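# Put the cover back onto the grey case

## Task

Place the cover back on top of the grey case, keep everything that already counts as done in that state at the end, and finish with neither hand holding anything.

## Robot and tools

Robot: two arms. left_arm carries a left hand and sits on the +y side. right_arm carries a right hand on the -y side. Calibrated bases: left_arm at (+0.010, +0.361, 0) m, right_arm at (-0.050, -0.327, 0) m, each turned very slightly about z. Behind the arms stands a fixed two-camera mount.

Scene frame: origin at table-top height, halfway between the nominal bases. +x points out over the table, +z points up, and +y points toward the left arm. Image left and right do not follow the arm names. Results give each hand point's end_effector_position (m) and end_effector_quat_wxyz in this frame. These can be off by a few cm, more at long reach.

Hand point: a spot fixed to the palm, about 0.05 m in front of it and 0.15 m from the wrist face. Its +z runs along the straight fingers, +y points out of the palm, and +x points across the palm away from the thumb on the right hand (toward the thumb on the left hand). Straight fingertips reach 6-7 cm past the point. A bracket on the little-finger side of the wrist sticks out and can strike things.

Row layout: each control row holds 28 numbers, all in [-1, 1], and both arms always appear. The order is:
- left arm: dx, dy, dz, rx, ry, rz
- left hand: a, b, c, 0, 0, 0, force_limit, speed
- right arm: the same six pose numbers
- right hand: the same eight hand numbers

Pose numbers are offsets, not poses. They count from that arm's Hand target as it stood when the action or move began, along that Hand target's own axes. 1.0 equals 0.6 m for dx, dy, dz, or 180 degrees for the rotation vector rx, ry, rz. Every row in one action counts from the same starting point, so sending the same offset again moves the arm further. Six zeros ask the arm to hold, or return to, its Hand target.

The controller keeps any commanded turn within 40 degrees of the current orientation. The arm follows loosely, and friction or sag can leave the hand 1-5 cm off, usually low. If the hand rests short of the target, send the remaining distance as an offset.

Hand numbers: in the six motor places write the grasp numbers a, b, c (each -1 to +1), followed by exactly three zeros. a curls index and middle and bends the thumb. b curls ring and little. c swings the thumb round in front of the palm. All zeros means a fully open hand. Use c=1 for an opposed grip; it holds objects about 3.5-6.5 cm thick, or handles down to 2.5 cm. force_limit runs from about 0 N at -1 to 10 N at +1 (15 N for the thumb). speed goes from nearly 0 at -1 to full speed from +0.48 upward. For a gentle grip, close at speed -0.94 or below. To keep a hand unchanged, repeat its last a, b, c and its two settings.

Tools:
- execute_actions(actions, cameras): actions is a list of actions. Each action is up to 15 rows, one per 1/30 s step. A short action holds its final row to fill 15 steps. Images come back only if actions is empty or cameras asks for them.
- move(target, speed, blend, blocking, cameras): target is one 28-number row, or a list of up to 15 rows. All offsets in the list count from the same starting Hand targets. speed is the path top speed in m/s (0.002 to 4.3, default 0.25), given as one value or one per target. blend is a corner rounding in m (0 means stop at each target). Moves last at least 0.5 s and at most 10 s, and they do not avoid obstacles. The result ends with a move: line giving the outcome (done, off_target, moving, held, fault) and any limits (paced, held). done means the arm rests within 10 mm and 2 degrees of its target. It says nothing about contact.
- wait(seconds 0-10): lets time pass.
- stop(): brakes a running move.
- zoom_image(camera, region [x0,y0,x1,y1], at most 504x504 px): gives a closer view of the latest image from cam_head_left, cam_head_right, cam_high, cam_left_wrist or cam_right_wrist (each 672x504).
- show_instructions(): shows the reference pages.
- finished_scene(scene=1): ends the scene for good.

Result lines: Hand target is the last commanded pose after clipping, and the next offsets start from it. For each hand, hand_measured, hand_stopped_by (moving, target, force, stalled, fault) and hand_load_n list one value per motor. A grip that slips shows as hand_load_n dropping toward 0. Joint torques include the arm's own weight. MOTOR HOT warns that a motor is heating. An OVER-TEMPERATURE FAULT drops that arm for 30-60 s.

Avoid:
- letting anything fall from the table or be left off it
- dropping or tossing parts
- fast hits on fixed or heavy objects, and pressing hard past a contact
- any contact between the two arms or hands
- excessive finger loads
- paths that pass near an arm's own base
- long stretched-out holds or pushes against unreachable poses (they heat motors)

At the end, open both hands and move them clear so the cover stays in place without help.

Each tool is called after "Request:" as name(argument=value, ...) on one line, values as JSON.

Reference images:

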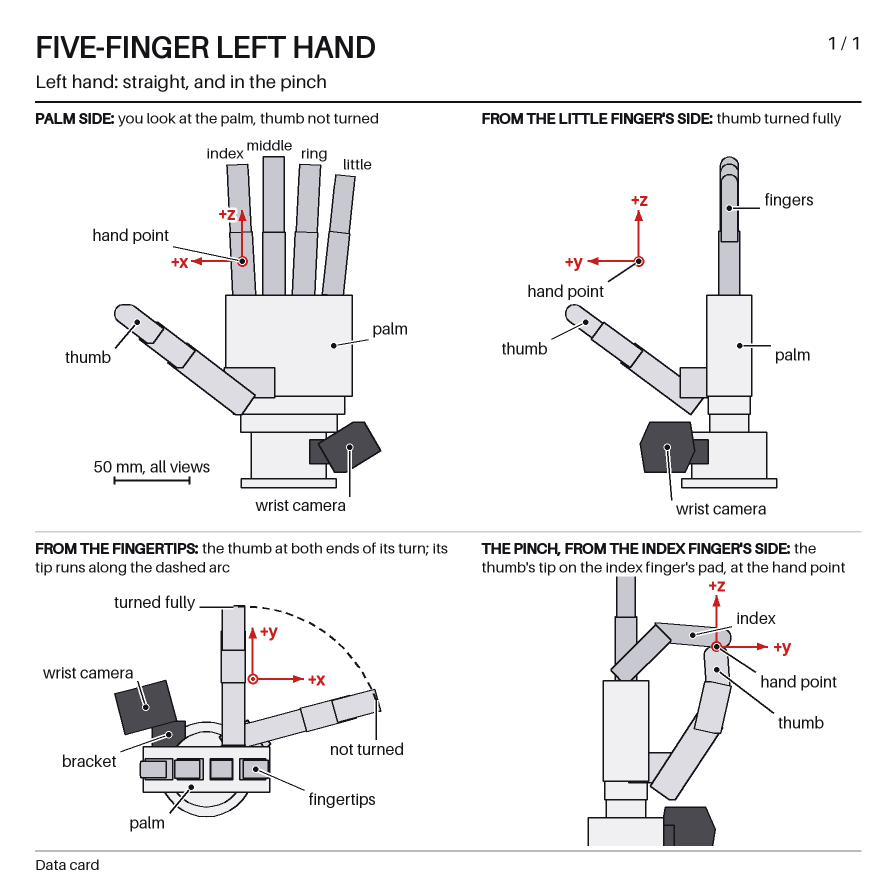

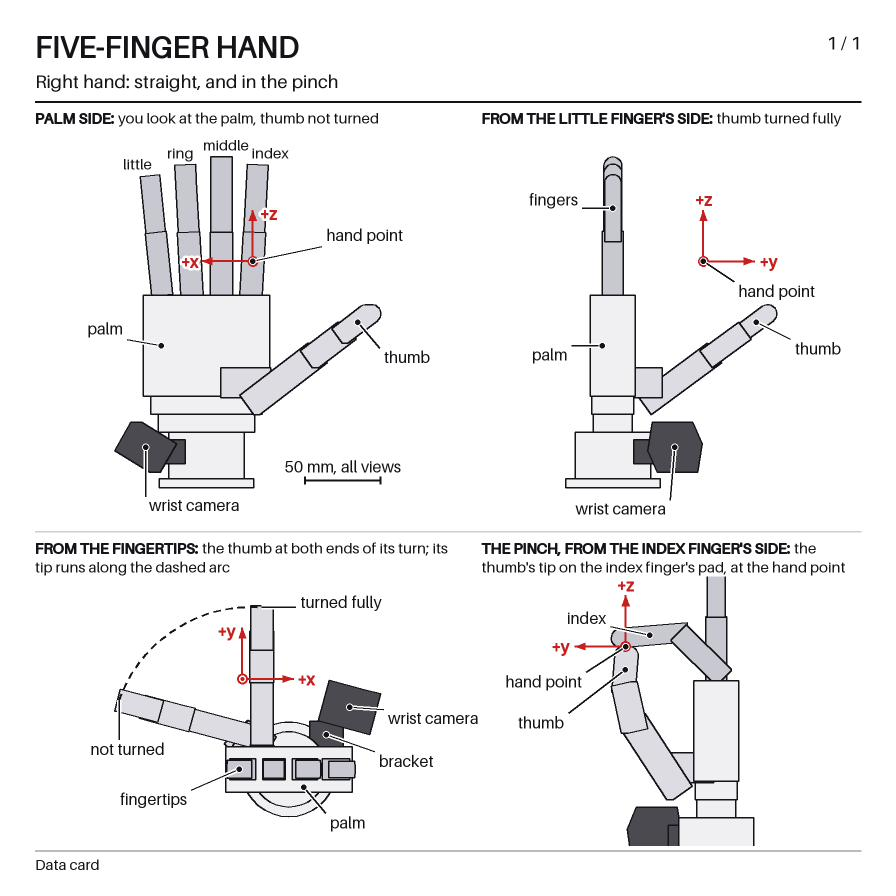

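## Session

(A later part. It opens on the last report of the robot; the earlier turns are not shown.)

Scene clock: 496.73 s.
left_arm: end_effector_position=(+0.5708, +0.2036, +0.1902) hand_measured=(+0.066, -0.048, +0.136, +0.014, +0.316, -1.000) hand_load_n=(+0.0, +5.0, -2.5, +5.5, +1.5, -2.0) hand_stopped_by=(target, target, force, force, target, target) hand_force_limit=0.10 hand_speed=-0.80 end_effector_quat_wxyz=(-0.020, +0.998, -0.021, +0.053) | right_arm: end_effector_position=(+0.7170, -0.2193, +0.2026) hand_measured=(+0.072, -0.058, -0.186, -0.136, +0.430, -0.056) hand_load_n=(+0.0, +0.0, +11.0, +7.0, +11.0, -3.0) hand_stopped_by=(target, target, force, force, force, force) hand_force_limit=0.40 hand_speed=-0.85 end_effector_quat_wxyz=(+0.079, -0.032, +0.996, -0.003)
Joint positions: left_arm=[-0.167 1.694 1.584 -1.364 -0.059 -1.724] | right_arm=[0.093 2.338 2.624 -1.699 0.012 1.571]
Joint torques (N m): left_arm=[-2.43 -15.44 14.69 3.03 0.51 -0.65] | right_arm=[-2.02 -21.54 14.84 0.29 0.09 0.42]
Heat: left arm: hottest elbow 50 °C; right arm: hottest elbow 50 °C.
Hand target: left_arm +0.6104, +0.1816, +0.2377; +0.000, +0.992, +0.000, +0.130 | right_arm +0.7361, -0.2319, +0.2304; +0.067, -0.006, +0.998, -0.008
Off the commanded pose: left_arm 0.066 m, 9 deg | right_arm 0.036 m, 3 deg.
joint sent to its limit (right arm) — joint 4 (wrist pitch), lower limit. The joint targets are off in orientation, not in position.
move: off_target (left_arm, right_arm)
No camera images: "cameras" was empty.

Request:
move(target=[-0.008,0,-0.0235,0,0,0,0.65,0.5,1,0,0,0,0.1,-0.8,0,0,0,0,0,0,0.72,0.5,1.0,0,0,0,0.4,-0.85], speed=0.04, cameras=["cam_head_left", "cam_high"])

Request:
zoom_image(camera="cam_head_left", region=[250, 190, 350, 265])

Request:
zoom_image(camera="cam_high", region=[420, 260, 520, 360])

Scene clock: 497.90 s.
left_arm: end_effector_position=(+0.5708, +0.2035, +0.1911) hand_measured=(+0.066, -0.048, +0.136, +0.014, +0.316, -1.000) hand_load_n=(+0.0, +6.0, -2.5, +6.0, +1.0, -2.0) hand_stopped_by=(target, target, force, force, target, target) hand_force_limit=0.10 hand_speed=-0.80 end_effector_quat_wxyz=(-0.022, +0.998, -0.020, +0.054) | right_arm: end_effector_position=(+0.7170, -0.2193, +0.2026) hand_measured=(+0.072, -0.058, -0.186, -0.136, +0.430, -0.056) hand_load_n=(+0.0, +0.0, +11.0, +7.0, +11.0, -3.0) hand_stopped_by=(target, target, force, force, force, force) hand_force_limit=0.40 hand_speed=-0.85 end_effector_quat_wxyz=(+0.079, -0.032, +0.996, -0.003)
Joint positions: left_arm=[-0.168 1.692 1.584 -1.364 -0.062 -1.727] | right_arm=[0.093 2.338 2.624 -1.699 0.012 1.571]
Joint torques (N m): left_arm=[-2.32 -17.44 15.04 2.14 0.63 -0.61] | right_arm=[-2.08 -21.48 14.82 0.31 0.09 0.42]
Heat: left arm: hottest elbow 50 °C; right arm: hottest elbow 50 °C.
Hand target: left_arm +0.6021, +0.1817, +0.2501; +0.000, +0.992, +0.000, +0.130 | right_arm +0.7361, -0.2319, +0.2303; +0.067, -0.006, +0.998, -0.008
Off the commanded pose: left_arm 0.070 m, 9 deg | right_arm 0.036 m, 3 deg.
joint sent to its limit (right arm) — joint 4 (wrist pitch), lower limit. The joint targets are off in orientation, not in position.
move: off_target (left_arm, right_arm)
Images, in order (width x height): cam_head_left 672x504, cam_high 672x504.

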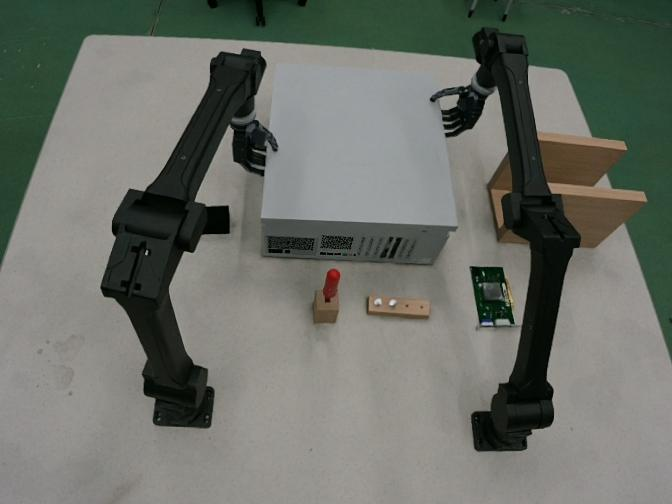

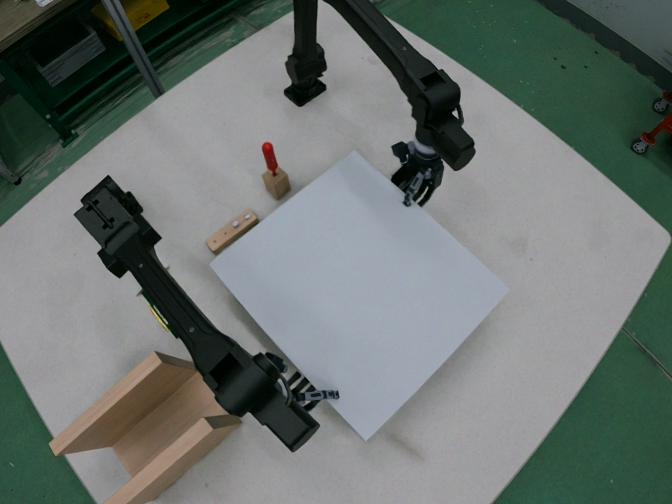

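Scaled by 5.040 from the camera's 672x504 image, which has a finer 960x720 frame.

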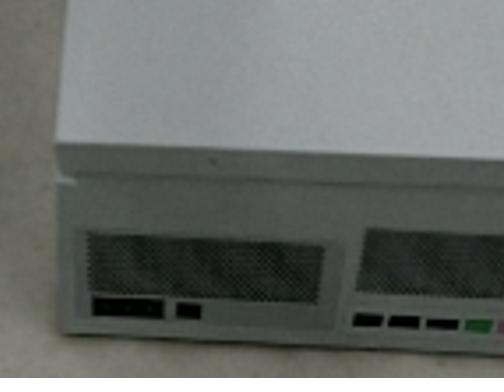

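Scaled by 5.040 from the camera's 672x504 image, which has a finer 960x720 frame.

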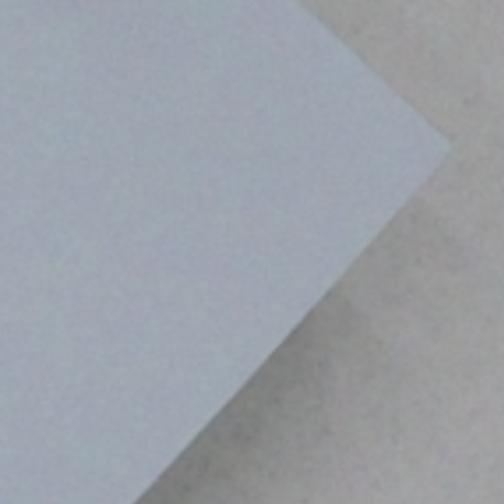

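Request:
move(target=[0.005,0,-0.024,0,0,0,0.65,0.5,1,0,0,0,0.1,-0.8,0,0,0,0,0,0,0.72,0.5,1.0,0,0,0,0.4,-0.85], speed=0.04, cameras=[])

Scene clock: 499.07 s.
left_arm: end_effector_position=(+0.5704, +0.2041, +0.1917) hand_measured=(+0.066, -0.048, +0.138, +0.014, +0.316, -1.000) hand_load_n=(+0.0, +6.5, +0.0, +4.5, +2.0, -2.0) hand_stopped_by=(target, target, force, force, target, target) hand_force_limit=0.10 hand_speed=-0.80 end_effector_quat_wxyz=(-0.023, +0.998, -0.013, +0.053) | right_arm: end_effector_position=(+0.7170, -0.2193, +0.2026) hand_measured=(+0.072, -0.058, -0.186, -0.136, +0.430, -0.056) hand_load_n=(+0.0, +0.0, +11.0, +7.0, +11.0, -2.5) hand_stopped_by=(target, target, force, force, force, force) hand_force_limit=0.40 hand_speed=-0.85 end_effector_quat_wxyz=(+0.079, -0.032, +0.996, -0.003)
Joint positions: left_arm=[-0.169 1.691 1.584 -1.369 -0.065 -1.744] | right_arm=[0.093 2.338 2.624 -1.699 0.012 1.571]
Joint torques (N m): left_arm=[-2.67 -17.2 17.1 1.06 0.71 -0.51] | right_arm=[-2.08 -21.54 14.84 0.29 0.09 0.41]
Heat: left arm: hottest elbow 50 °C; right arm: hottest elbow 50 °C.
Hand target: left_arm +0.6014, +0.1817, +0.2648; +0.000, +0.992, +0.000, +0.130 | right_arm +0.7361, -0.2319, +0.2303; +0.067, -0.006, +0.998, -0.008
Off the commanded pose: left_arm 0.083 m, 9 deg | right_arm 0.036 m, 3 deg.
joint sent to its limit (right arm) — joint 4 (wrist pitch), lower limit. The joint targets are off in orientation, not in position.
move: off_target (left_arm, right_arm)
No camera images: "cameras" was empty.

Request:
move(target=[0.004,0,-0.016,0,0,0,0.65,0.5,1,0,0,0,0.1,-0.8,0,0,0,0,0,0,0.72,0.5,1.0,0,0,0,0.4,-0.85], speed=0.04, cameras=["cam_head_left", "cam_high"])

Request:
zoom_image(camera="cam_head_left", region=[250, 190, 350, 265])

Request:
zoom_image(camera="cam_high", region=[420, 260, 520, 360])

Scene clock: 500.43 s.
left_arm: end_effector_position=(+0.5701, +0.2048, +0.2017) hand_measured=(+0.066, -0.048, +0.138, +0.014, +0.316, -1.000) hand_load_n=(+0.0, +5.5, +0.0, +3.5, +0.0, +0.0) hand_stopped_by=(target, target, force, force, target, target) hand_force_limit=0.10 hand_speed=-0.80 end_effector_quat_wxyz=(-0.023, +0.998, -0.006, +0.056) | right_arm: end_effector_position=(+0.7170, -0.2196, +0.2026) hand_measured=(+0.072, -0.058, -0.186, -0.136, +0.430, -0.056) hand_load_n=(+0.0, +0.0, +15.0, +9.5, +9.0, -2.0) hand_stopped_by=(target, target, force, force, force, force) hand_force_limit=0.40 hand_speed=-0.85 end_effector_quat_wxyz=(+0.079, -0.032, +0.996, -0.003)
Joint positions: left_arm=[-0.17 1.681 1.597 -1.385 -0.068 -1.759] | right_arm=[0.092 2.338 2.624 -1.699 0.011 1.57]
Joint torques (N m): left_arm=[-2.02 -17.03 18.02 0.59 0.72 -0.27] | right_arm=[-2.02 -21.6 14.84 0.29 0.14 0.43]
Heat: left arm: hottest elbow 50 °C; right arm: hottest elbow 51 °C.
Hand target: left_arm +0.6012, +0.1818, +0.2747; +0.000, +0.992, +0.000, +0.130 | right_arm +0.7361, -0.2321, +0.2303; +0.067, -0.006, +0.998, -0.008
Off the commanded pose: left_arm 0.083 m, 9 deg | right_arm 0.036 m, 3 deg.
joint sent to its limit (right arm) — joint 4 (wrist pitch), lower limit. The joint targets are off in orientation, not in position.
move: off_target (left_arm, right_arm)
Images, in order (width x height): cam_head_left 672x504, cam_high 672x504.

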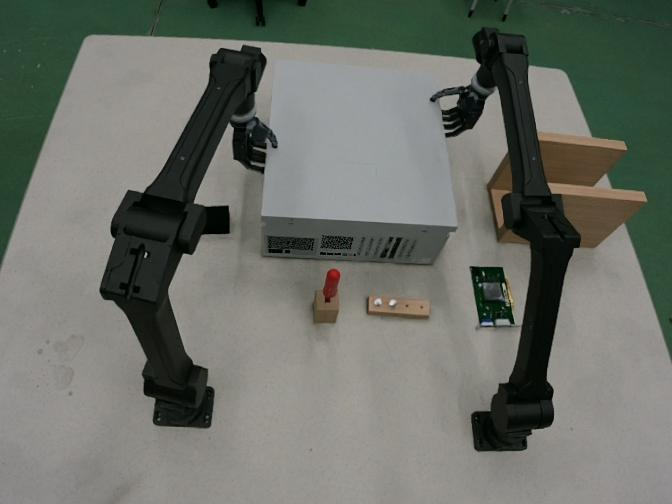

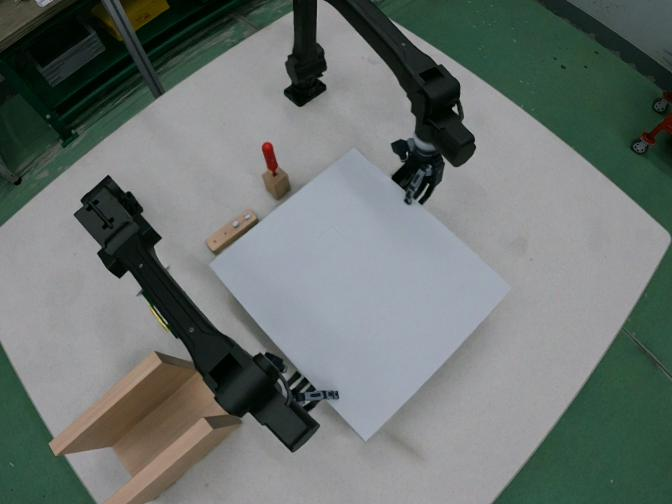

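Scaled by 5.040 from the camera's 672x504 image, which has a finer 960x720 frame.

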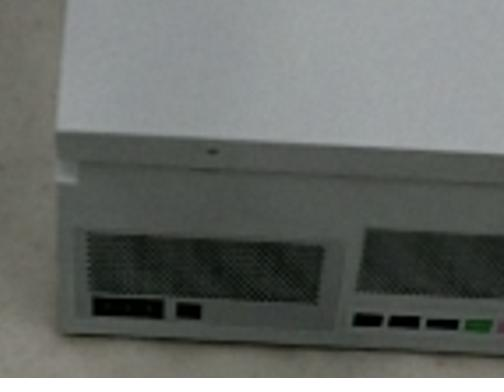

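Scaled by 5.040 from the camera's 672x504 image, which has a finer 960x720 frame.

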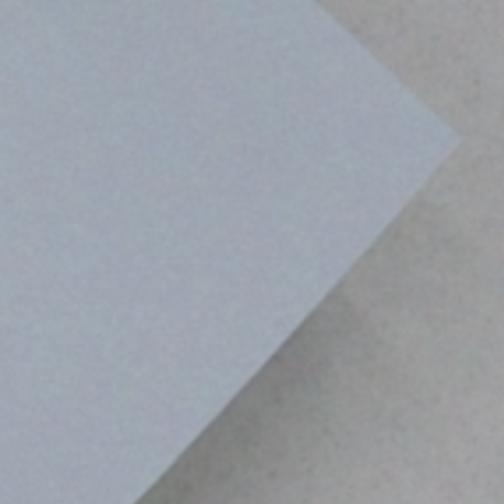

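Request:
move(target=[0.0161,0,0.0043,0,0,0,0.65,0.5,1,0,0,0,0.1,-0.8,0,0,0,0,0,0,0.72,0.5,1.0,0,0,0,0.4,-0.85], speed=0.04, cameras=["cam_head_left", "cam_high"])

Request:
zoom_image(camera="cam_head_left", region=[250, 190, 350, 265])

Request:
zoom_image(camera="cam_high", region=[420, 260, 520, 360])

Scene clock: 502.03 s.
left_arm: end_effector_position=(+0.5828, +0.2024, +0.2180) hand_measured=(+0.066, -0.048, +0.138, +0.014, +0.316, -1.000) hand_load_n=(+0.0, +0.0, +0.5, +5.5, +0.0, +0.0) hand_stopped_by=(target, target, force, force, target, target) hand_force_limit=0.10 hand_speed=-0.80 end_effector_quat_wxyz=(-0.021, +0.997, -0.002, +0.071) | right_arm: end_effector_position=(+0.7170, -0.2206, +0.2030) hand_measured=(+0.072, -0.058, -0.184, -0.136, +0.428, -0.056) hand_load_n=(+0.0, +0.5, +22.5, +14.5, +6.0, +0.5) hand_stopped_by=(target, target, force, force, force, force) hand_force_limit=0.40 hand_speed=-0.85 end_effector_quat_wxyz=(+0.078, -0.032, +0.996, +0.000)
Joint positions: left_arm=[-0.171 1.691 1.648 -1.396 -0.069 -1.766] | right_arm=[0.089 2.338 2.624 -1.699 0.004 1.567]
Joint torques (N m): left_arm=[-1.79 -14.39 17.68 0.87 0.74 -0.22] | right_arm=[-1.85 -21.54 14.83 0.31 0.39 0.46]
Heat: left arm: hottest elbow 51 °C; right arm: hottest elbow 51 °C.
Hand target: left_arm +0.6113, +0.1817, +0.2746; +0.000, +0.992, +0.000, +0.130 | right_arm +0.7361, -0.2321, +0.2305; +0.067, -0.006, +0.998, -0.008
Off the commanded pose: left_arm 0.067 m, 7 deg | right_arm 0.035 m, 3 deg.
joint sent to its limit (right arm) — joint 4 (wrist pitch), lower limit. The joint targets are off in orientation, not in position.
move: off_target (left_arm, right_arm)
Images, in order (width x height): cam_head_left 672x504, cam_high 672x504.

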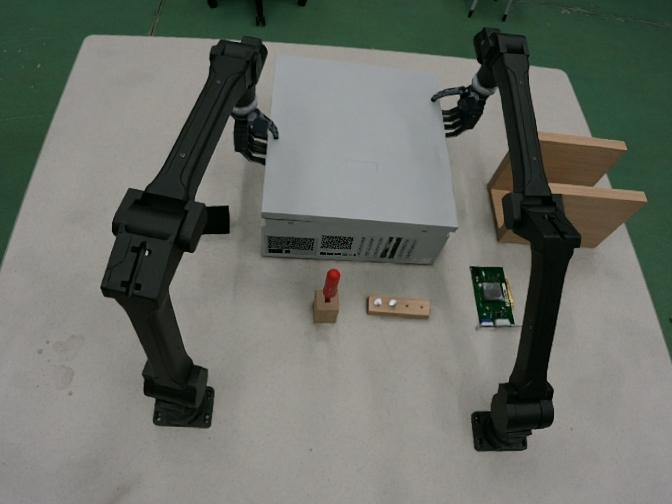

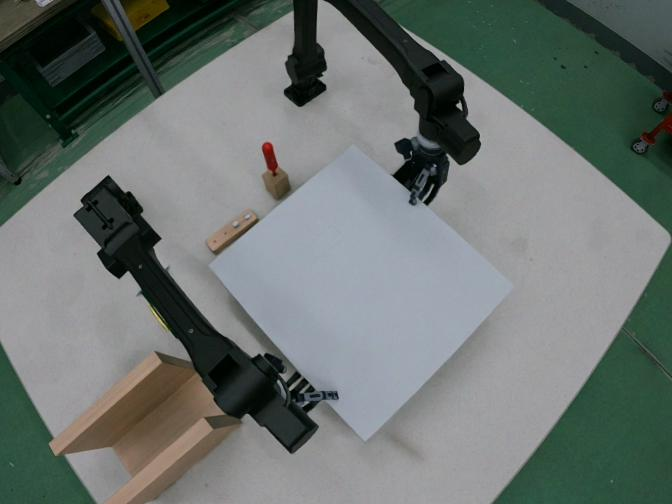

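Scaled by 5.040 from the camera's 672x504 image, which has a finer 960x720 frame.

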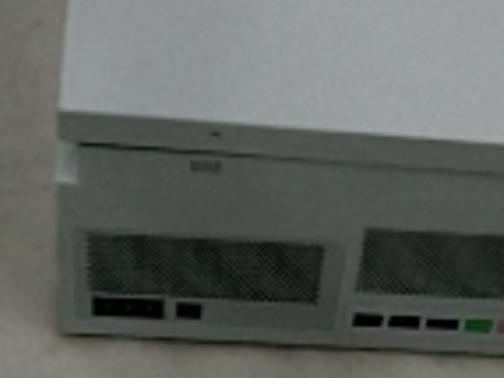

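Scaled by 5.040 from the camera's 672x504 image, which has a finer 960x720 frame.

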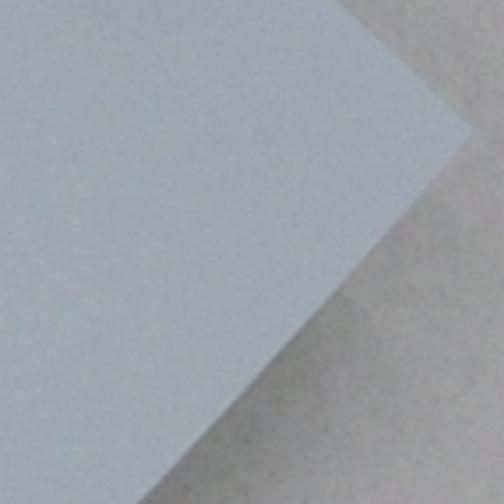

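Request:
move(target=[0,0,0,0,0,0,0.65,0.5,1,0,0,0,0.1,-0.8,0,0,0,0,0,0,0.66,0.5,0.5,0,0,0,0.0,-0.3], speed=0.04, cameras=[])

Scene clock: 502.97 s.
left_arm: end_effector_position=(+0.5845, +0.2019, +0.2208) hand_measured=(+0.066, -0.048, +0.138, +0.014, +0.316, -1.000) hand_load_n=(+0.0, +0.0, +0.0, +4.5, +0.5, +0.0) hand_stopped_by=(target, target, force, force, target, target) hand_force_limit=0.10 hand_speed=-0.80 end_effector_quat_wxyz=(-0.020, +0.997, -0.001, +0.074) | right_arm: end_effector_position=(+0.7170, -0.2210, +0.2014) hand_measured=(+0.066, -0.048, -0.184, -0.136, +0.482, +0.000) hand_load_n=(+0.0, +0.0, +11.5, +6.0, +3.0, -4.0) hand_stopped_by=(target, target, force, force, target, target) hand_force_limit=0.00 hand_speed=-0.30 end_effector_quat_wxyz=(+0.078, -0.034, +0.996, -0.001)
Joint positions: left_arm=[-0.171 1.691 1.654 -1.396 -0.068 -1.767] | right_arm=[0.089 2.34 2.624 -1.699 0.006 1.564]
Joint torques (N m): left_arm=[-1.38 -14.8 17.06 1.05 0.71 -0.17] | right_arm=[-1.79 -21.66 14.8 0.31 0.29 0.49]
Heat: left arm: hottest elbow 51 °C; right arm: hottest elbow 51 °C.
Hand target: left_arm +0.6113, +0.1818, +0.2746; +0.000, +0.992, +0.000, +0.130 | right_arm +0.7361, -0.2320, +0.2304; +0.067, -0.006, +0.998, -0.008
Off the commanded pose: left_arm 0.063 m, 7 deg | right_arm 0.037 m, 3 deg.
joint sent to its limit (right arm) — joint 4 (wrist pitch), lower limit. The joint targets are off in orientation, not in position.
move: off_target (left_arm, right_arm)
No camera images: "cameras" was empty.

Request:
move(target=[-0.0151,0,0.065,0,0,0,0.65,0.5,1,0,0,0,0.1,-0.8,0,0,0,0,0,0,0.66,0.5,0.5,0,0,0,0.0,-0.3], speed=0.05, cameras=["cam_head_left", "cam_high"])

Request:
zoom_image(camera="cam_head_left", region=[250, 190, 350, 265])

Request:
zoom_image(camera="cam_head_left", region=[370, 200, 470, 275])

Request:
zoom_image(camera="cam_high", region=[420, 260, 520, 360])

Request:
zoom_image(camera="cam_high", region=[320, 350, 420, 450])

Scene clock: 504.73 s.
left_arm: end_effector_position=(+0.5900, +0.2010, +0.2178) hand_measured=(+0.066, -0.048, +0.138, +0.014, +0.316, -1.000) hand_load_n=(+0.5, +0.0, -2.0, +6.5, +2.5, -1.0) hand_stopped_by=(target, target, force, force, target, target) hand_force_limit=0.10 hand_speed=-0.80 end_effector_quat_wxyz=(-0.018, +0.996, -0.001, +0.084) | right_arm: end_effector_position=(+0.7170, -0.2210, +0.2013) hand_measured=(+0.066, -0.048, -0.184, -0.136, +0.482, +0.000) hand_load_n=(+0.0, +0.0, +9.5, +5.5, +3.5, -4.0) hand_stopped_by=(target, target, force, force, target, target) hand_force_limit=0.00 hand_speed=-0.30 end_effector_quat_wxyz=(+0.078, -0.034, +0.996, -0.001)
Joint positions: left_arm=[-0.171 1.692 1.642 -1.362 -0.069 -1.766] | right_arm=[0.089 2.34 2.624 -1.699 0.007 1.564]
Joint torques (N m): left_arm=[-2.26 -13.68 11.22 3.49 0.7 -0.21] | right_arm=[-1.73 -21.71 14.82 0.29 0.29 0.49]
Heat: left arm: hottest elbow 51 °C; right arm: hottest elbow 52 °C.
Hand target: left_arm +0.6125, +0.1818, +0.2347; +0.000, +0.992, +0.000, +0.130 | right_arm +0.7361, -0.2320, +0.2304; +0.067, -0.006, +0.998, -0.008
Off the commanded pose: left_arm 0.034 m, 6 deg | right_arm 0.036 m, 3 deg.
joint sent to its limit (right arm) — joint 4 (wrist pitch), lower limit. The joint targets are off in orientation, not in position.
move: off_target (left_arm, right_arm)
Images, in order (width x height): cam_head_left 672x504, cam_high 672x504.

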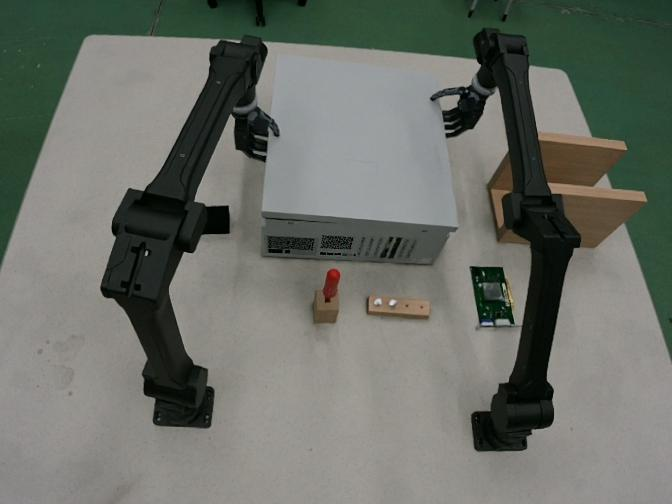

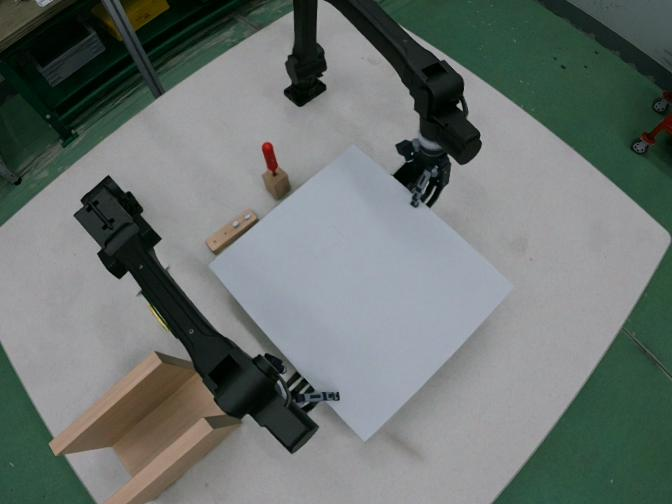

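Scaled by 5.040 from the camera's 672x504 image, which has a finer 960x720 frame.

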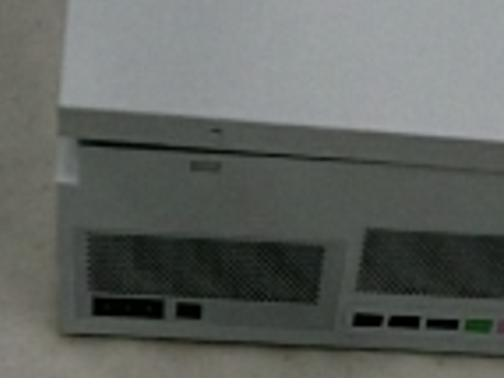

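Scaled by 5.040 from the camera's 672x504 image, which has a finer 960x720 frame.

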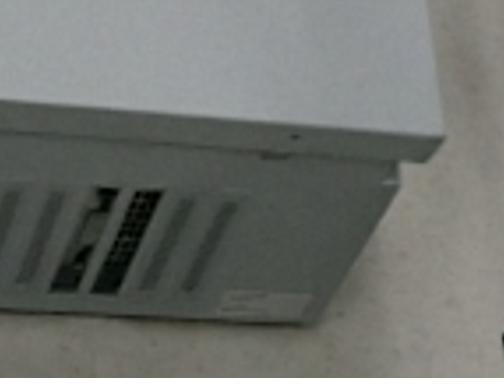

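Scaled by 5.040 from the camera's 672x504 image, which has a finer 960x720 frame.

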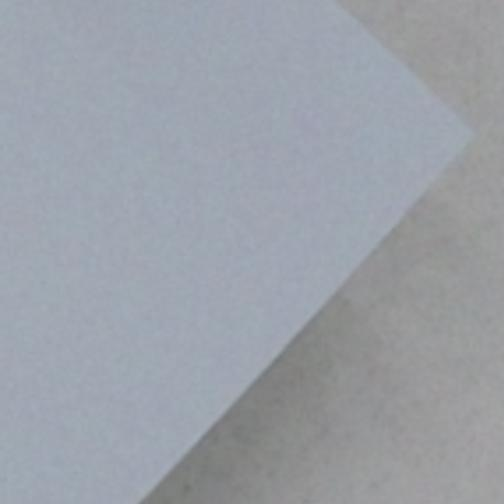

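Scaled by 5.040 from the camera's 672x504 image, which has a finer 960x720 frame.

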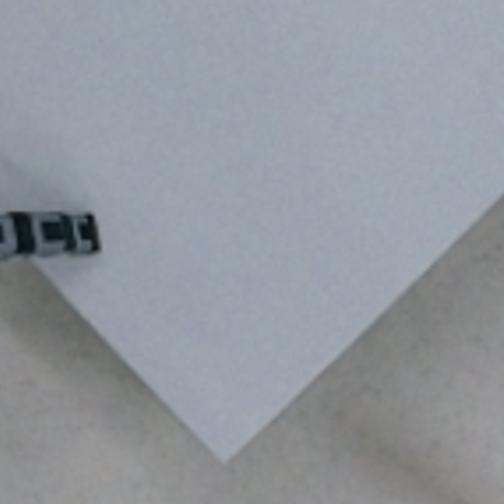

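Request:
zoom_image(camera="cam_high", region=[310, 110, 410, 210])

Request:
zoom_image(camera="cam_high", region=[170, 220, 270, 320])

Scaled by 5.040 from the camera's 672x504 image, which has a finer 960x720 frame.

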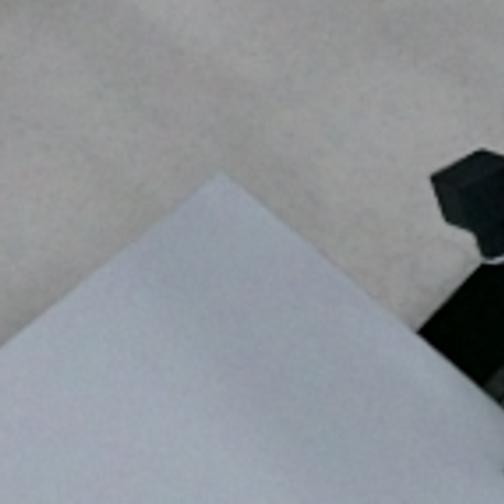

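Scaled by 5.040 from the camera's 672x504 image, which has a finer 960x720 frame.

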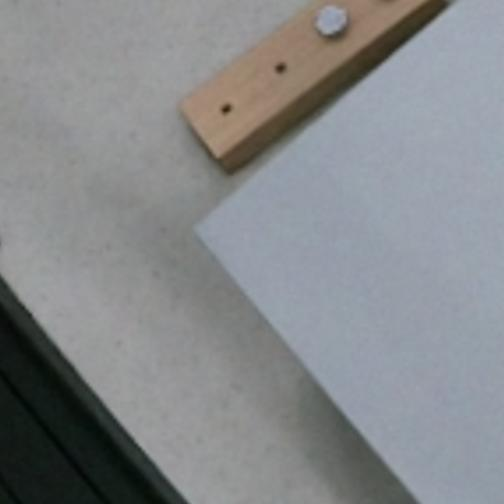

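Request:
execute_actions(actions=[])

Scene clock: 507.40 s.
left_arm: end_effector_position=(+0.5900, +0.2010, +0.2177) hand_measured=(+0.066, -0.048, +0.138, +0.014, +0.316, -1.000) hand_load_n=(+0.0, +0.0, -2.0, +7.0, +2.5, -1.5) hand_stopped_by=(target, target, force, force, target, target) hand_force_limit=0.10 hand_speed=-0.80 end_effector_quat_wxyz=(-0.018, +0.996, -0.001, +0.084) | right_arm: end_effector_position=(+0.7170, -0.2210, +0.2013) hand_measured=(+0.066, -0.048, -0.184, -0.136, +0.482, +0.000) hand_load_n=(+0.0, +0.0, +10.0, +5.5, +3.5, -3.5) hand_stopped_by=(target, target, force, force, target, target) hand_force_limit=0.00 hand_speed=-0.30 end_effector_quat_wxyz=(+0.078, -0.034, +0.996, -0.001)
Joint positions: left_arm=[-0.171 1.692 1.642 -1.362 -0.069 -1.766] | right_arm=[0.089 2.34 2.624 -1.699 0.007 1.564]
Joint velocities: within noise
Joint torques (N m): left_arm=[-1.44 -13.8 11.12 3.41 0.7 -0.24] | right_arm=[-1.73 -21.77 14.83 0.28 0.29 0.49]
Heat: left arm: hottest elbow 51 °C; right arm: hottest elbow 52 °C.
Hand target: left_arm +0.6125, +0.1817, +0.2346; +0.000, +0.992, +0.000, +0.130 | right_arm +0.7361, -0.2320, +0.2304; +0.067, -0.006, +0.998, -0.008
Off the commanded pose: left_arm 0.034 m, 6 deg | right_arm 0.036 m, 3 deg.

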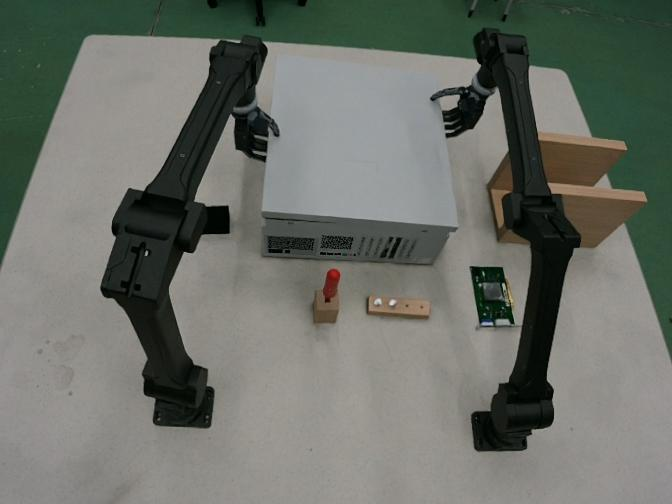

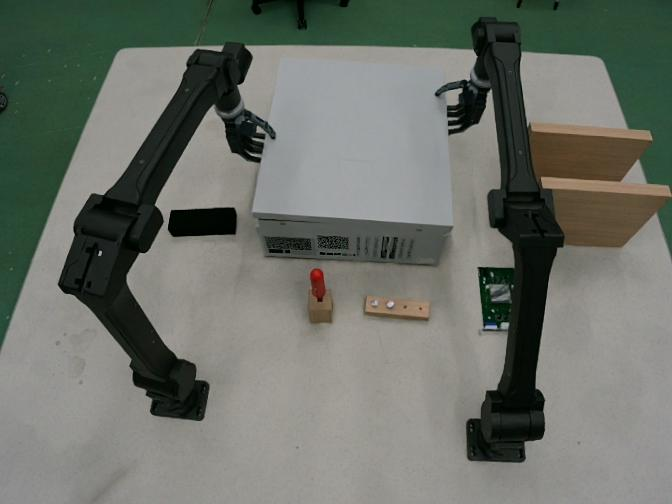

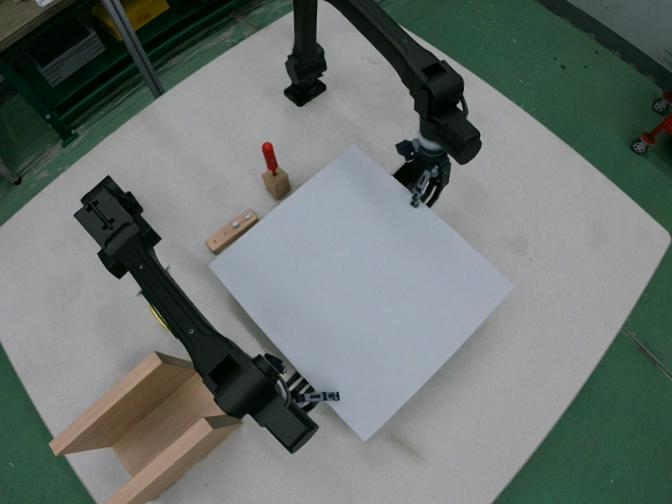

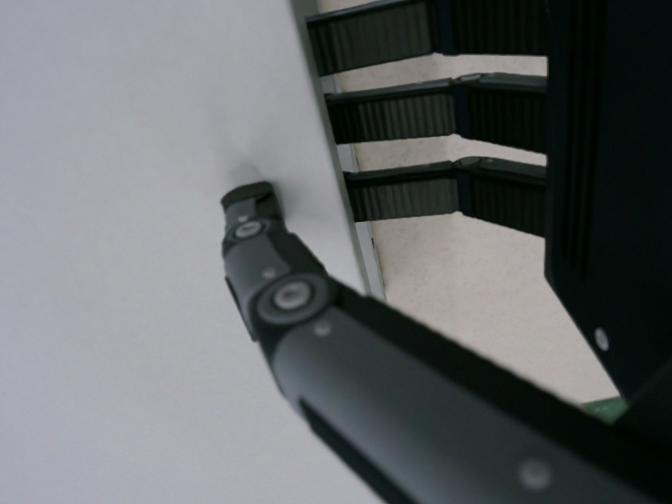

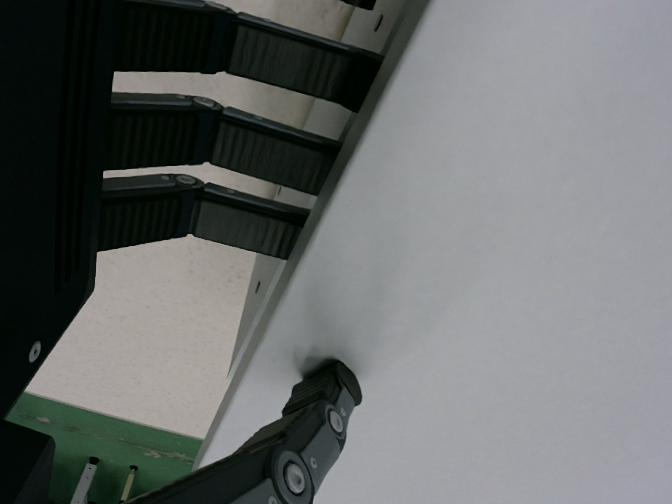

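Request:
zoom_image(camera="cam_head_left", region=[250, 190, 350, 265])

Request:
zoom_image(camera="cam_head_left", region=[370, 200, 470, 275])

Request:
zoom_image(camera="cam_head_right", region=[240, 190, 340, 265])

Request:
zoom_image(camera="cam_head_right", region=[370, 200, 470, 275])

Scaled by 5.040 from the camera's 672x504 image, which has a finer 960x720 frame.

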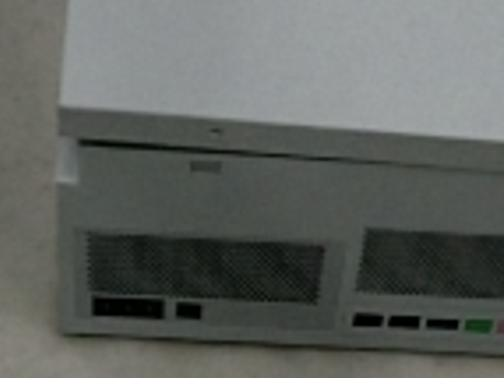

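Scaled by 5.040 from the camera's 672x504 image, which has a finer 960x720 frame.

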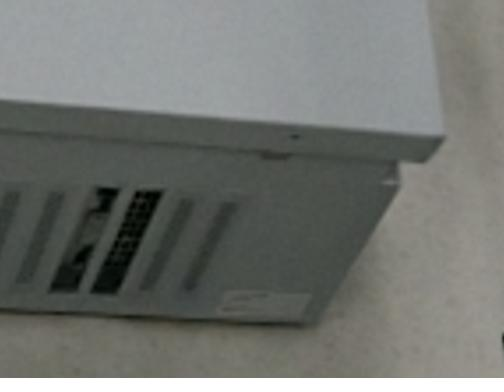

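Scaled by 5.040 from the camera's 672x504 image, which has a finer 960x720 frame.

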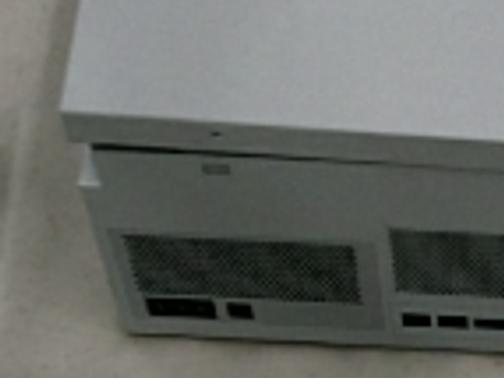

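Scaled by 5.040 from the camera's 672x504 image, which has a finer 960x720 frame.

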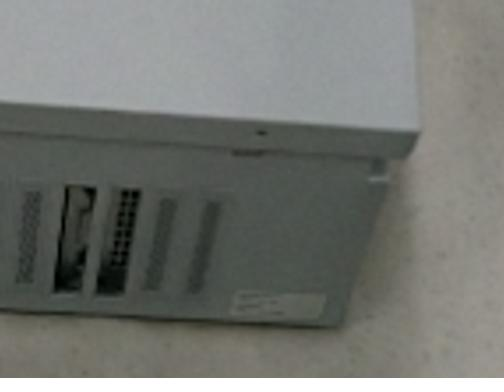

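Request:
move(target=[-0.0524, 0, -0.014, 0, 0, 0, 0.65, 0.5, 1, 0, 0, 0, 0.1, -0.8, 0, 0, 0, 0, 0, 0, 0.66, 0.5, 0.5, 0, 0, 0, 0.0, -0.3], speed=0.05)

Request:
move(target=[-0.016, 0, -0.0043, 0, 0, 0, 0.65, 0.5, 1, 0, 0, 0, 0.1, -0.8, 0, 0, 0, 0, 0, 0, 0.66, 0.5, 0.5, 0, 0, 0, 0.0, -0.3], speed=0.05, cameras=["cam_head_left", "cam_high"])

Scene clock: 515.07 s.
left_arm: end_effector_position=(+0.5862, +0.2029, +0.2182) hand_measured=(+0.066, -0.048, +0.138, +0.014, +0.316, -1.000) hand_load_n=(+0.0, +0.0, -0.5, +10.5, +4.5, +2.5) hand_stopped_by=(target, target, force, force, target, target) hand_force_limit=0.10 hand_speed=-0.80 end_effector_quat_wxyz=(-0.010, +0.993, +0.021, +0.113) | right_arm: end_effector_position=(+0.7170, -0.2207, +0.2016) hand_measured=(+0.066, -0.048, -0.184, -0.136, +0.482, +0.000) hand_load_n=(+0.0, +0.0, +9.5, +5.0, +4.0, -4.5) hand_stopped_by=(target, target, force, force, target, target) hand_force_limit=0.00 hand_speed=-0.30 end_effector_quat_wxyz=(+0.078, -0.034, +0.996, -0.001)
Joint positions: left_arm=[-0.172 1.636 1.557 -1.274 -0.07 -1.81] | right_arm=[0.089 2.34 2.624 -1.699 0.005 1.564]
Joint torques (N m): left_arm=[-2.96 -15.09 9.62 1.06 0.53 0.12] | right_arm=[-1.73 -21.71 14.79 0.32 0.35 0.49]
Heat: left arm: hottest elbow 50 °C; right arm: hottest elbow 53 °C.
Hand target: left_arm +0.5800, +0.1817, +0.2348; +0.000, +0.992, +0.000, +0.130 | right_arm +0.7361, -0.2320, +0.2303; +0.067, -0.006, +0.998, -0.008
Off the commanded pose: left_arm 0.027 m, 3 deg | right_arm 0.036 m, 4 deg.
joint sent to its limit (right arm) — joint 4 (wrist pitch), lower limit. The joint targets are off in orientation, not in position.
move: off_target (left_arm, right_arm)

Scene clock: 515.97 s.
left_arm: end_effector_position=(+0.5769, +0.2007, +0.2198) hand_measured=(+0.066, -0.048, +0.138, +0.014, +0.316, -1.000) hand_load_n=(+0.0, +0.0, -1.5, +9.5, +6.0, +3.0) hand_stopped_by=(target, target, force, force, target, target) hand_force_limit=0.10 hand_speed=-0.80 end_effector_quat_wxyz=(-0.008, +0.993, +0.024, +0.115) | right_arm: end_effector_position=(+0.7171, -0.2203, +0.2022) hand_measured=(+0.066, -0.048, -0.184, -0.136, +0.482, +0.000) hand_load_n=(+0.0, +0.0, +11.5, +5.0, +6.5, -8.0) hand_stopped_by=(target, target, force, force, target, target) hand_force_limit=0.00 hand_speed=-0.30 end_effector_quat_wxyz=(+0.078, -0.035, +0.996, +0.000)
Joint positions: left_arm=[-0.18 1.609 1.526 -1.266 -0.07 -1.825] | right_arm=[0.089 2.34 2.625 -1.699 0.003 1.562]
Joint torques (N m): left_arm=[-2.37 -15.03 9.7 0.95 0.45 0.23] | right_arm=[-1.79 -21.66 14.71 0.32 0.41 0.5]
Heat: left arm: hottest elbow 50 °C; right arm: hottest elbow 54 °C.
Hand target: left_arm +0.5699, +0.1816, +0.2346; +0.000, +0.992, +0.000, +0.130 | right_arm +0.7361, -0.2321, +0.2303; +0.067, -0.006, +0.998, -0.008
Off the commanded pose: left_arm 0.025 m, 3 deg | right_arm 0.036 m, 4 deg.
joint sent to its limit (right arm) — joint 4 (wrist pitch), lower limit. The joint targets are off in orientation, not in position.
move: off_target (left_arm, right_arm)
Images, in order (width x height): cam_head_left 672x504, cam_high 672x504.

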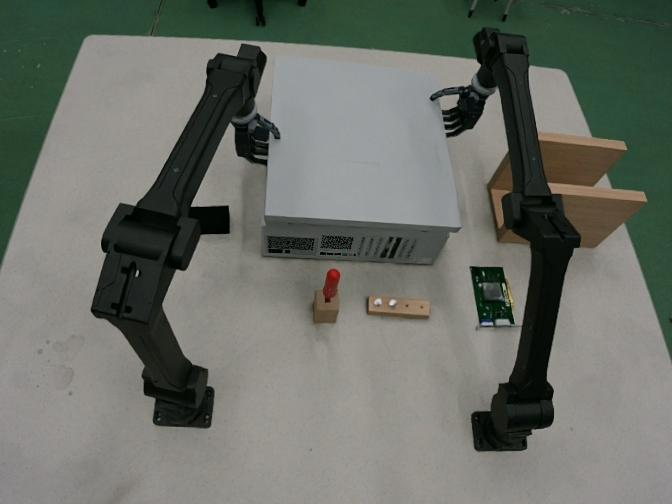

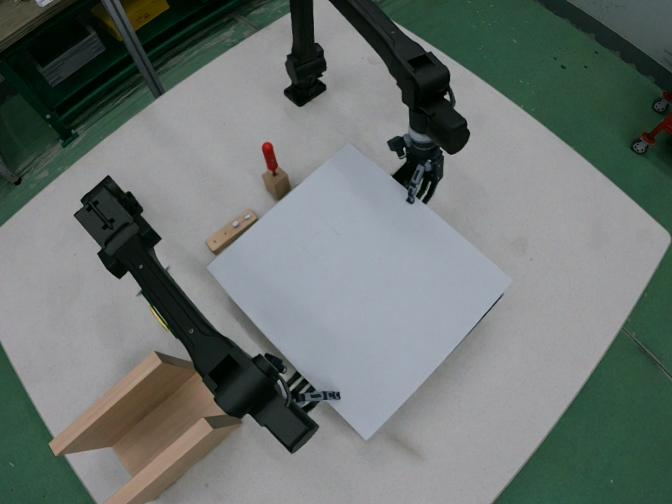

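Request:
zoom_image(camera="cam_high", region=[420, 260, 520, 360])

Request:
zoom_image(camera="cam_head_left", region=[250, 190, 350, 265])

Request:
zoom_image(camera="cam_head_left", region=[370, 200, 470, 275])

Request:
zoom_image(camera="cam_high", region=[320, 350, 420, 450])

Scaled by 5.040 from the camera's 672x504 image, which has a finer 960x720 frame.

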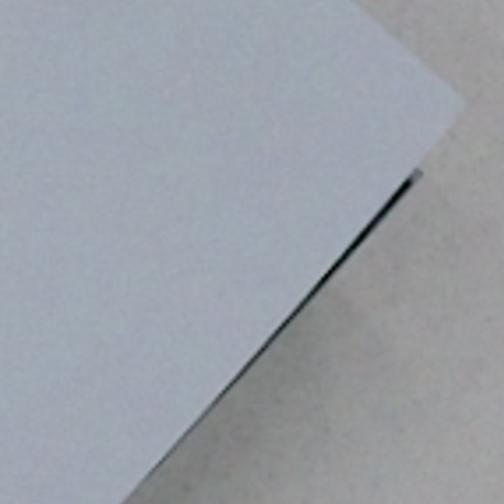

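Scaled by 5.040 from the camera's 672x504 image, which has a finer 960x720 frame.

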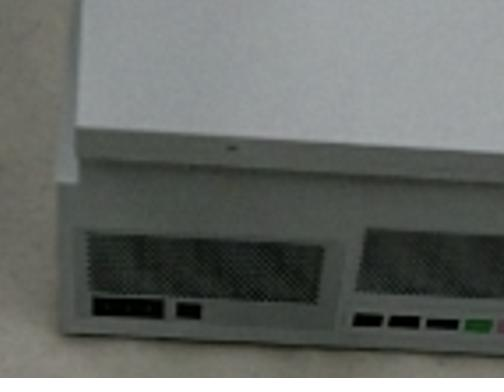

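Scaled by 5.040 from the camera's 672x504 image, which has a finer 960x720 frame.

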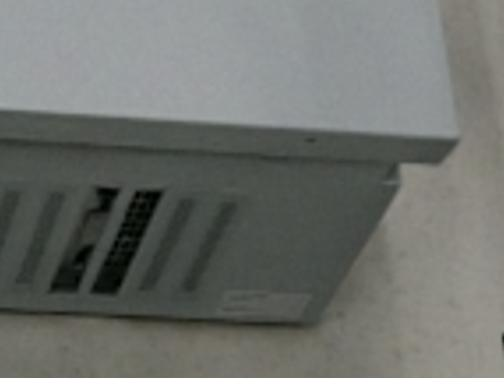

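Scaled by 5.040 from the camera's 672x504 image, which has a finer 960x720 frame.

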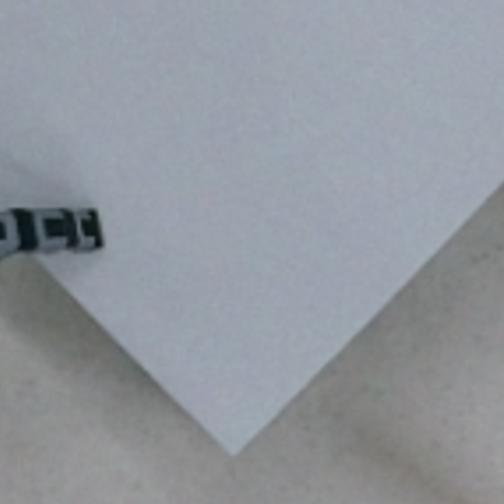

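Request:
move(target=[0.0322, 0, 0.0086, 0, 0, 0, 0.65, 0.5, 1, 0, 0, 0, 0.1, -0.8, 0, 0, 0, 0, 0, 0, 0.66, 0.5, 0.5, 0, 0, 0, 0.0, -0.3], speed=0.05)

Request:
move(target=[0.0121, 0, 0.0032, 0, 0, 0, 0.65, 0.5, 1, 0, 0, 0, 0.1, -0.8, 0, 0, 0, 0, 0, 0, 0.66, 0.5, 0.5, 0, 0, 0, 0.0, -0.3], speed=0.05, cameras=["cam_head_left"])

Scene clock: 534.77 s.
left_arm: end_effector_position=(+0.5783, +0.2002, +0.2194) hand_measured=(+0.066, -0.048, +0.136, +0.014, +0.316, -1.000) hand_load_n=(+0.0, +0.0, -3.5, +9.5, +6.0, +3.5) hand_stopped_by=(target, target, force, force, target, target) hand_force_limit=0.10 hand_speed=-0.80 end_effector_quat_wxyz=(-0.008, +0.993, +0.023, +0.115) | right_arm: end_effector_position=(+0.7171, -0.2208, +0.2021) hand_measured=(+0.066, -0.048, -0.184, -0.136, +0.482, +0.000) hand_load_n=(+0.5, +0.0, +12.0, +5.5, +6.0, -7.5) hand_stopped_by=(target, target, force, force, target, target) hand_force_limit=0.00 hand_speed=-0.30 end_effector_quat_wxyz=(+0.078, -0.035, +0.996, -0.001)
Joint positions: left_arm=[-0.18 1.614 1.531 -1.266 -0.07 -1.822] | right_arm=[0.089 2.34 2.625 -1.699 0.006 1.562]
Joint torques (N m): left_arm=[-1.9 -12.1 13.82 0.58 0.63 0.3] | right_arm=[-1.79 -21.71 14.67 0.32 0.33 0.52]
Heat: left arm: hottest elbow 50 °C; right arm: hottest elbow 55 °C.
Hand target: left_arm +0.5900, +0.1816, +0.2345; +0.000, +0.992, +0.000, +0.130 | right_arm +0.7361, -0.2322, +0.2304; +0.067, -0.006, +0.998, -0.008
Off the commanded pose: left_arm 0.027 m, 3 deg | right_arm 0.036 m, 4 deg.
joint sent to its limit (right arm) — joint 4 (wrist pitch), lower limit. The joint targets are off in orientation, not in position.
move: off_target (left_arm, right_arm)

Scene clock: 535.70 s.
left_arm: end_effector_position=(+0.5824, +0.1982, +0.2196) hand_measured=(+0.066, -0.048, +0.136, +0.014, +0.316, -1.000) hand_load_n=(+0.0, +0.5, -4.5, +10.5, +6.0, +4.0) hand_stopped_by=(target, target, force, force, target, target) hand_force_limit=0.10 hand_speed=-0.80 end_effector_quat_wxyz=(-0.007, +0.993, +0.019, +0.112) | right_arm: end_effector_position=(+0.7175, -0.2222, +0.1961) hand_measured=(+0.066, -0.048, -0.184, -0.136, +0.482, +0.000) hand_load_n=(+0.0, +0.0, +11.5, +7.5, +3.0, -4.5) hand_stopped_by=(target, target, force, force, target, target) hand_force_limit=0.00 hand_speed=-0.30 end_effector_quat_wxyz=(+0.075, -0.037, +0.997, -0.003)
Joint positions: left_arm=[-0.18 1.63 1.552 -1.277 -0.066 -1.814] | right_arm=[0.088 2.348 2.625 -1.699 0.009 1.557]
Joint torques (N m): left_arm=[-1.61 -11.4 14.35 0.65 0.53 0.27] | right_arm=[-1.73 -22.42 14.61 0.29 0.17 0.55]
Heat: left arm: hottest elbow 50 °C; right arm: hottest elbow 55 °C.
Hand target: left_arm +0.5976, +0.1816, +0.2347; +0.000, +0.992, +0.000, +0.130 | right_arm +0.7361, -0.2319, +0.2303; +0.067, -0.006, +0.998, -0.008
Off the commanded pose: left_arm 0.027 m, 3 deg | right_arm 0.040 m, 4 deg.
joint sent to its limit (right arm) — joint 4 (wrist pitch), lower limit. The joint targets are off in position and orientation.
move: off_target (left_arm, right_arm)
Images, in order (width x height): cam_head_left 672x504.

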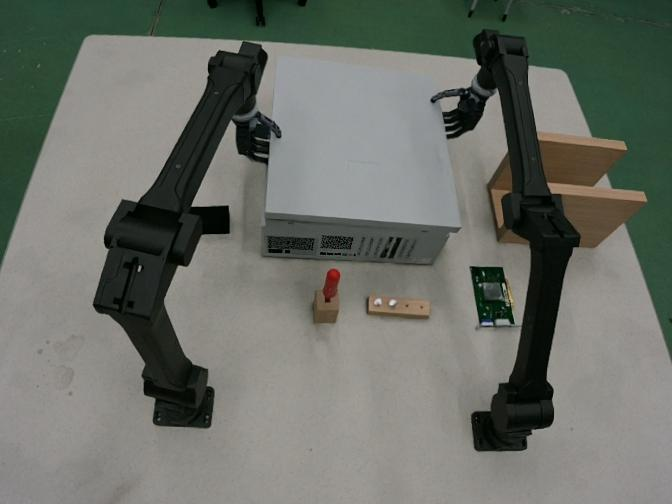

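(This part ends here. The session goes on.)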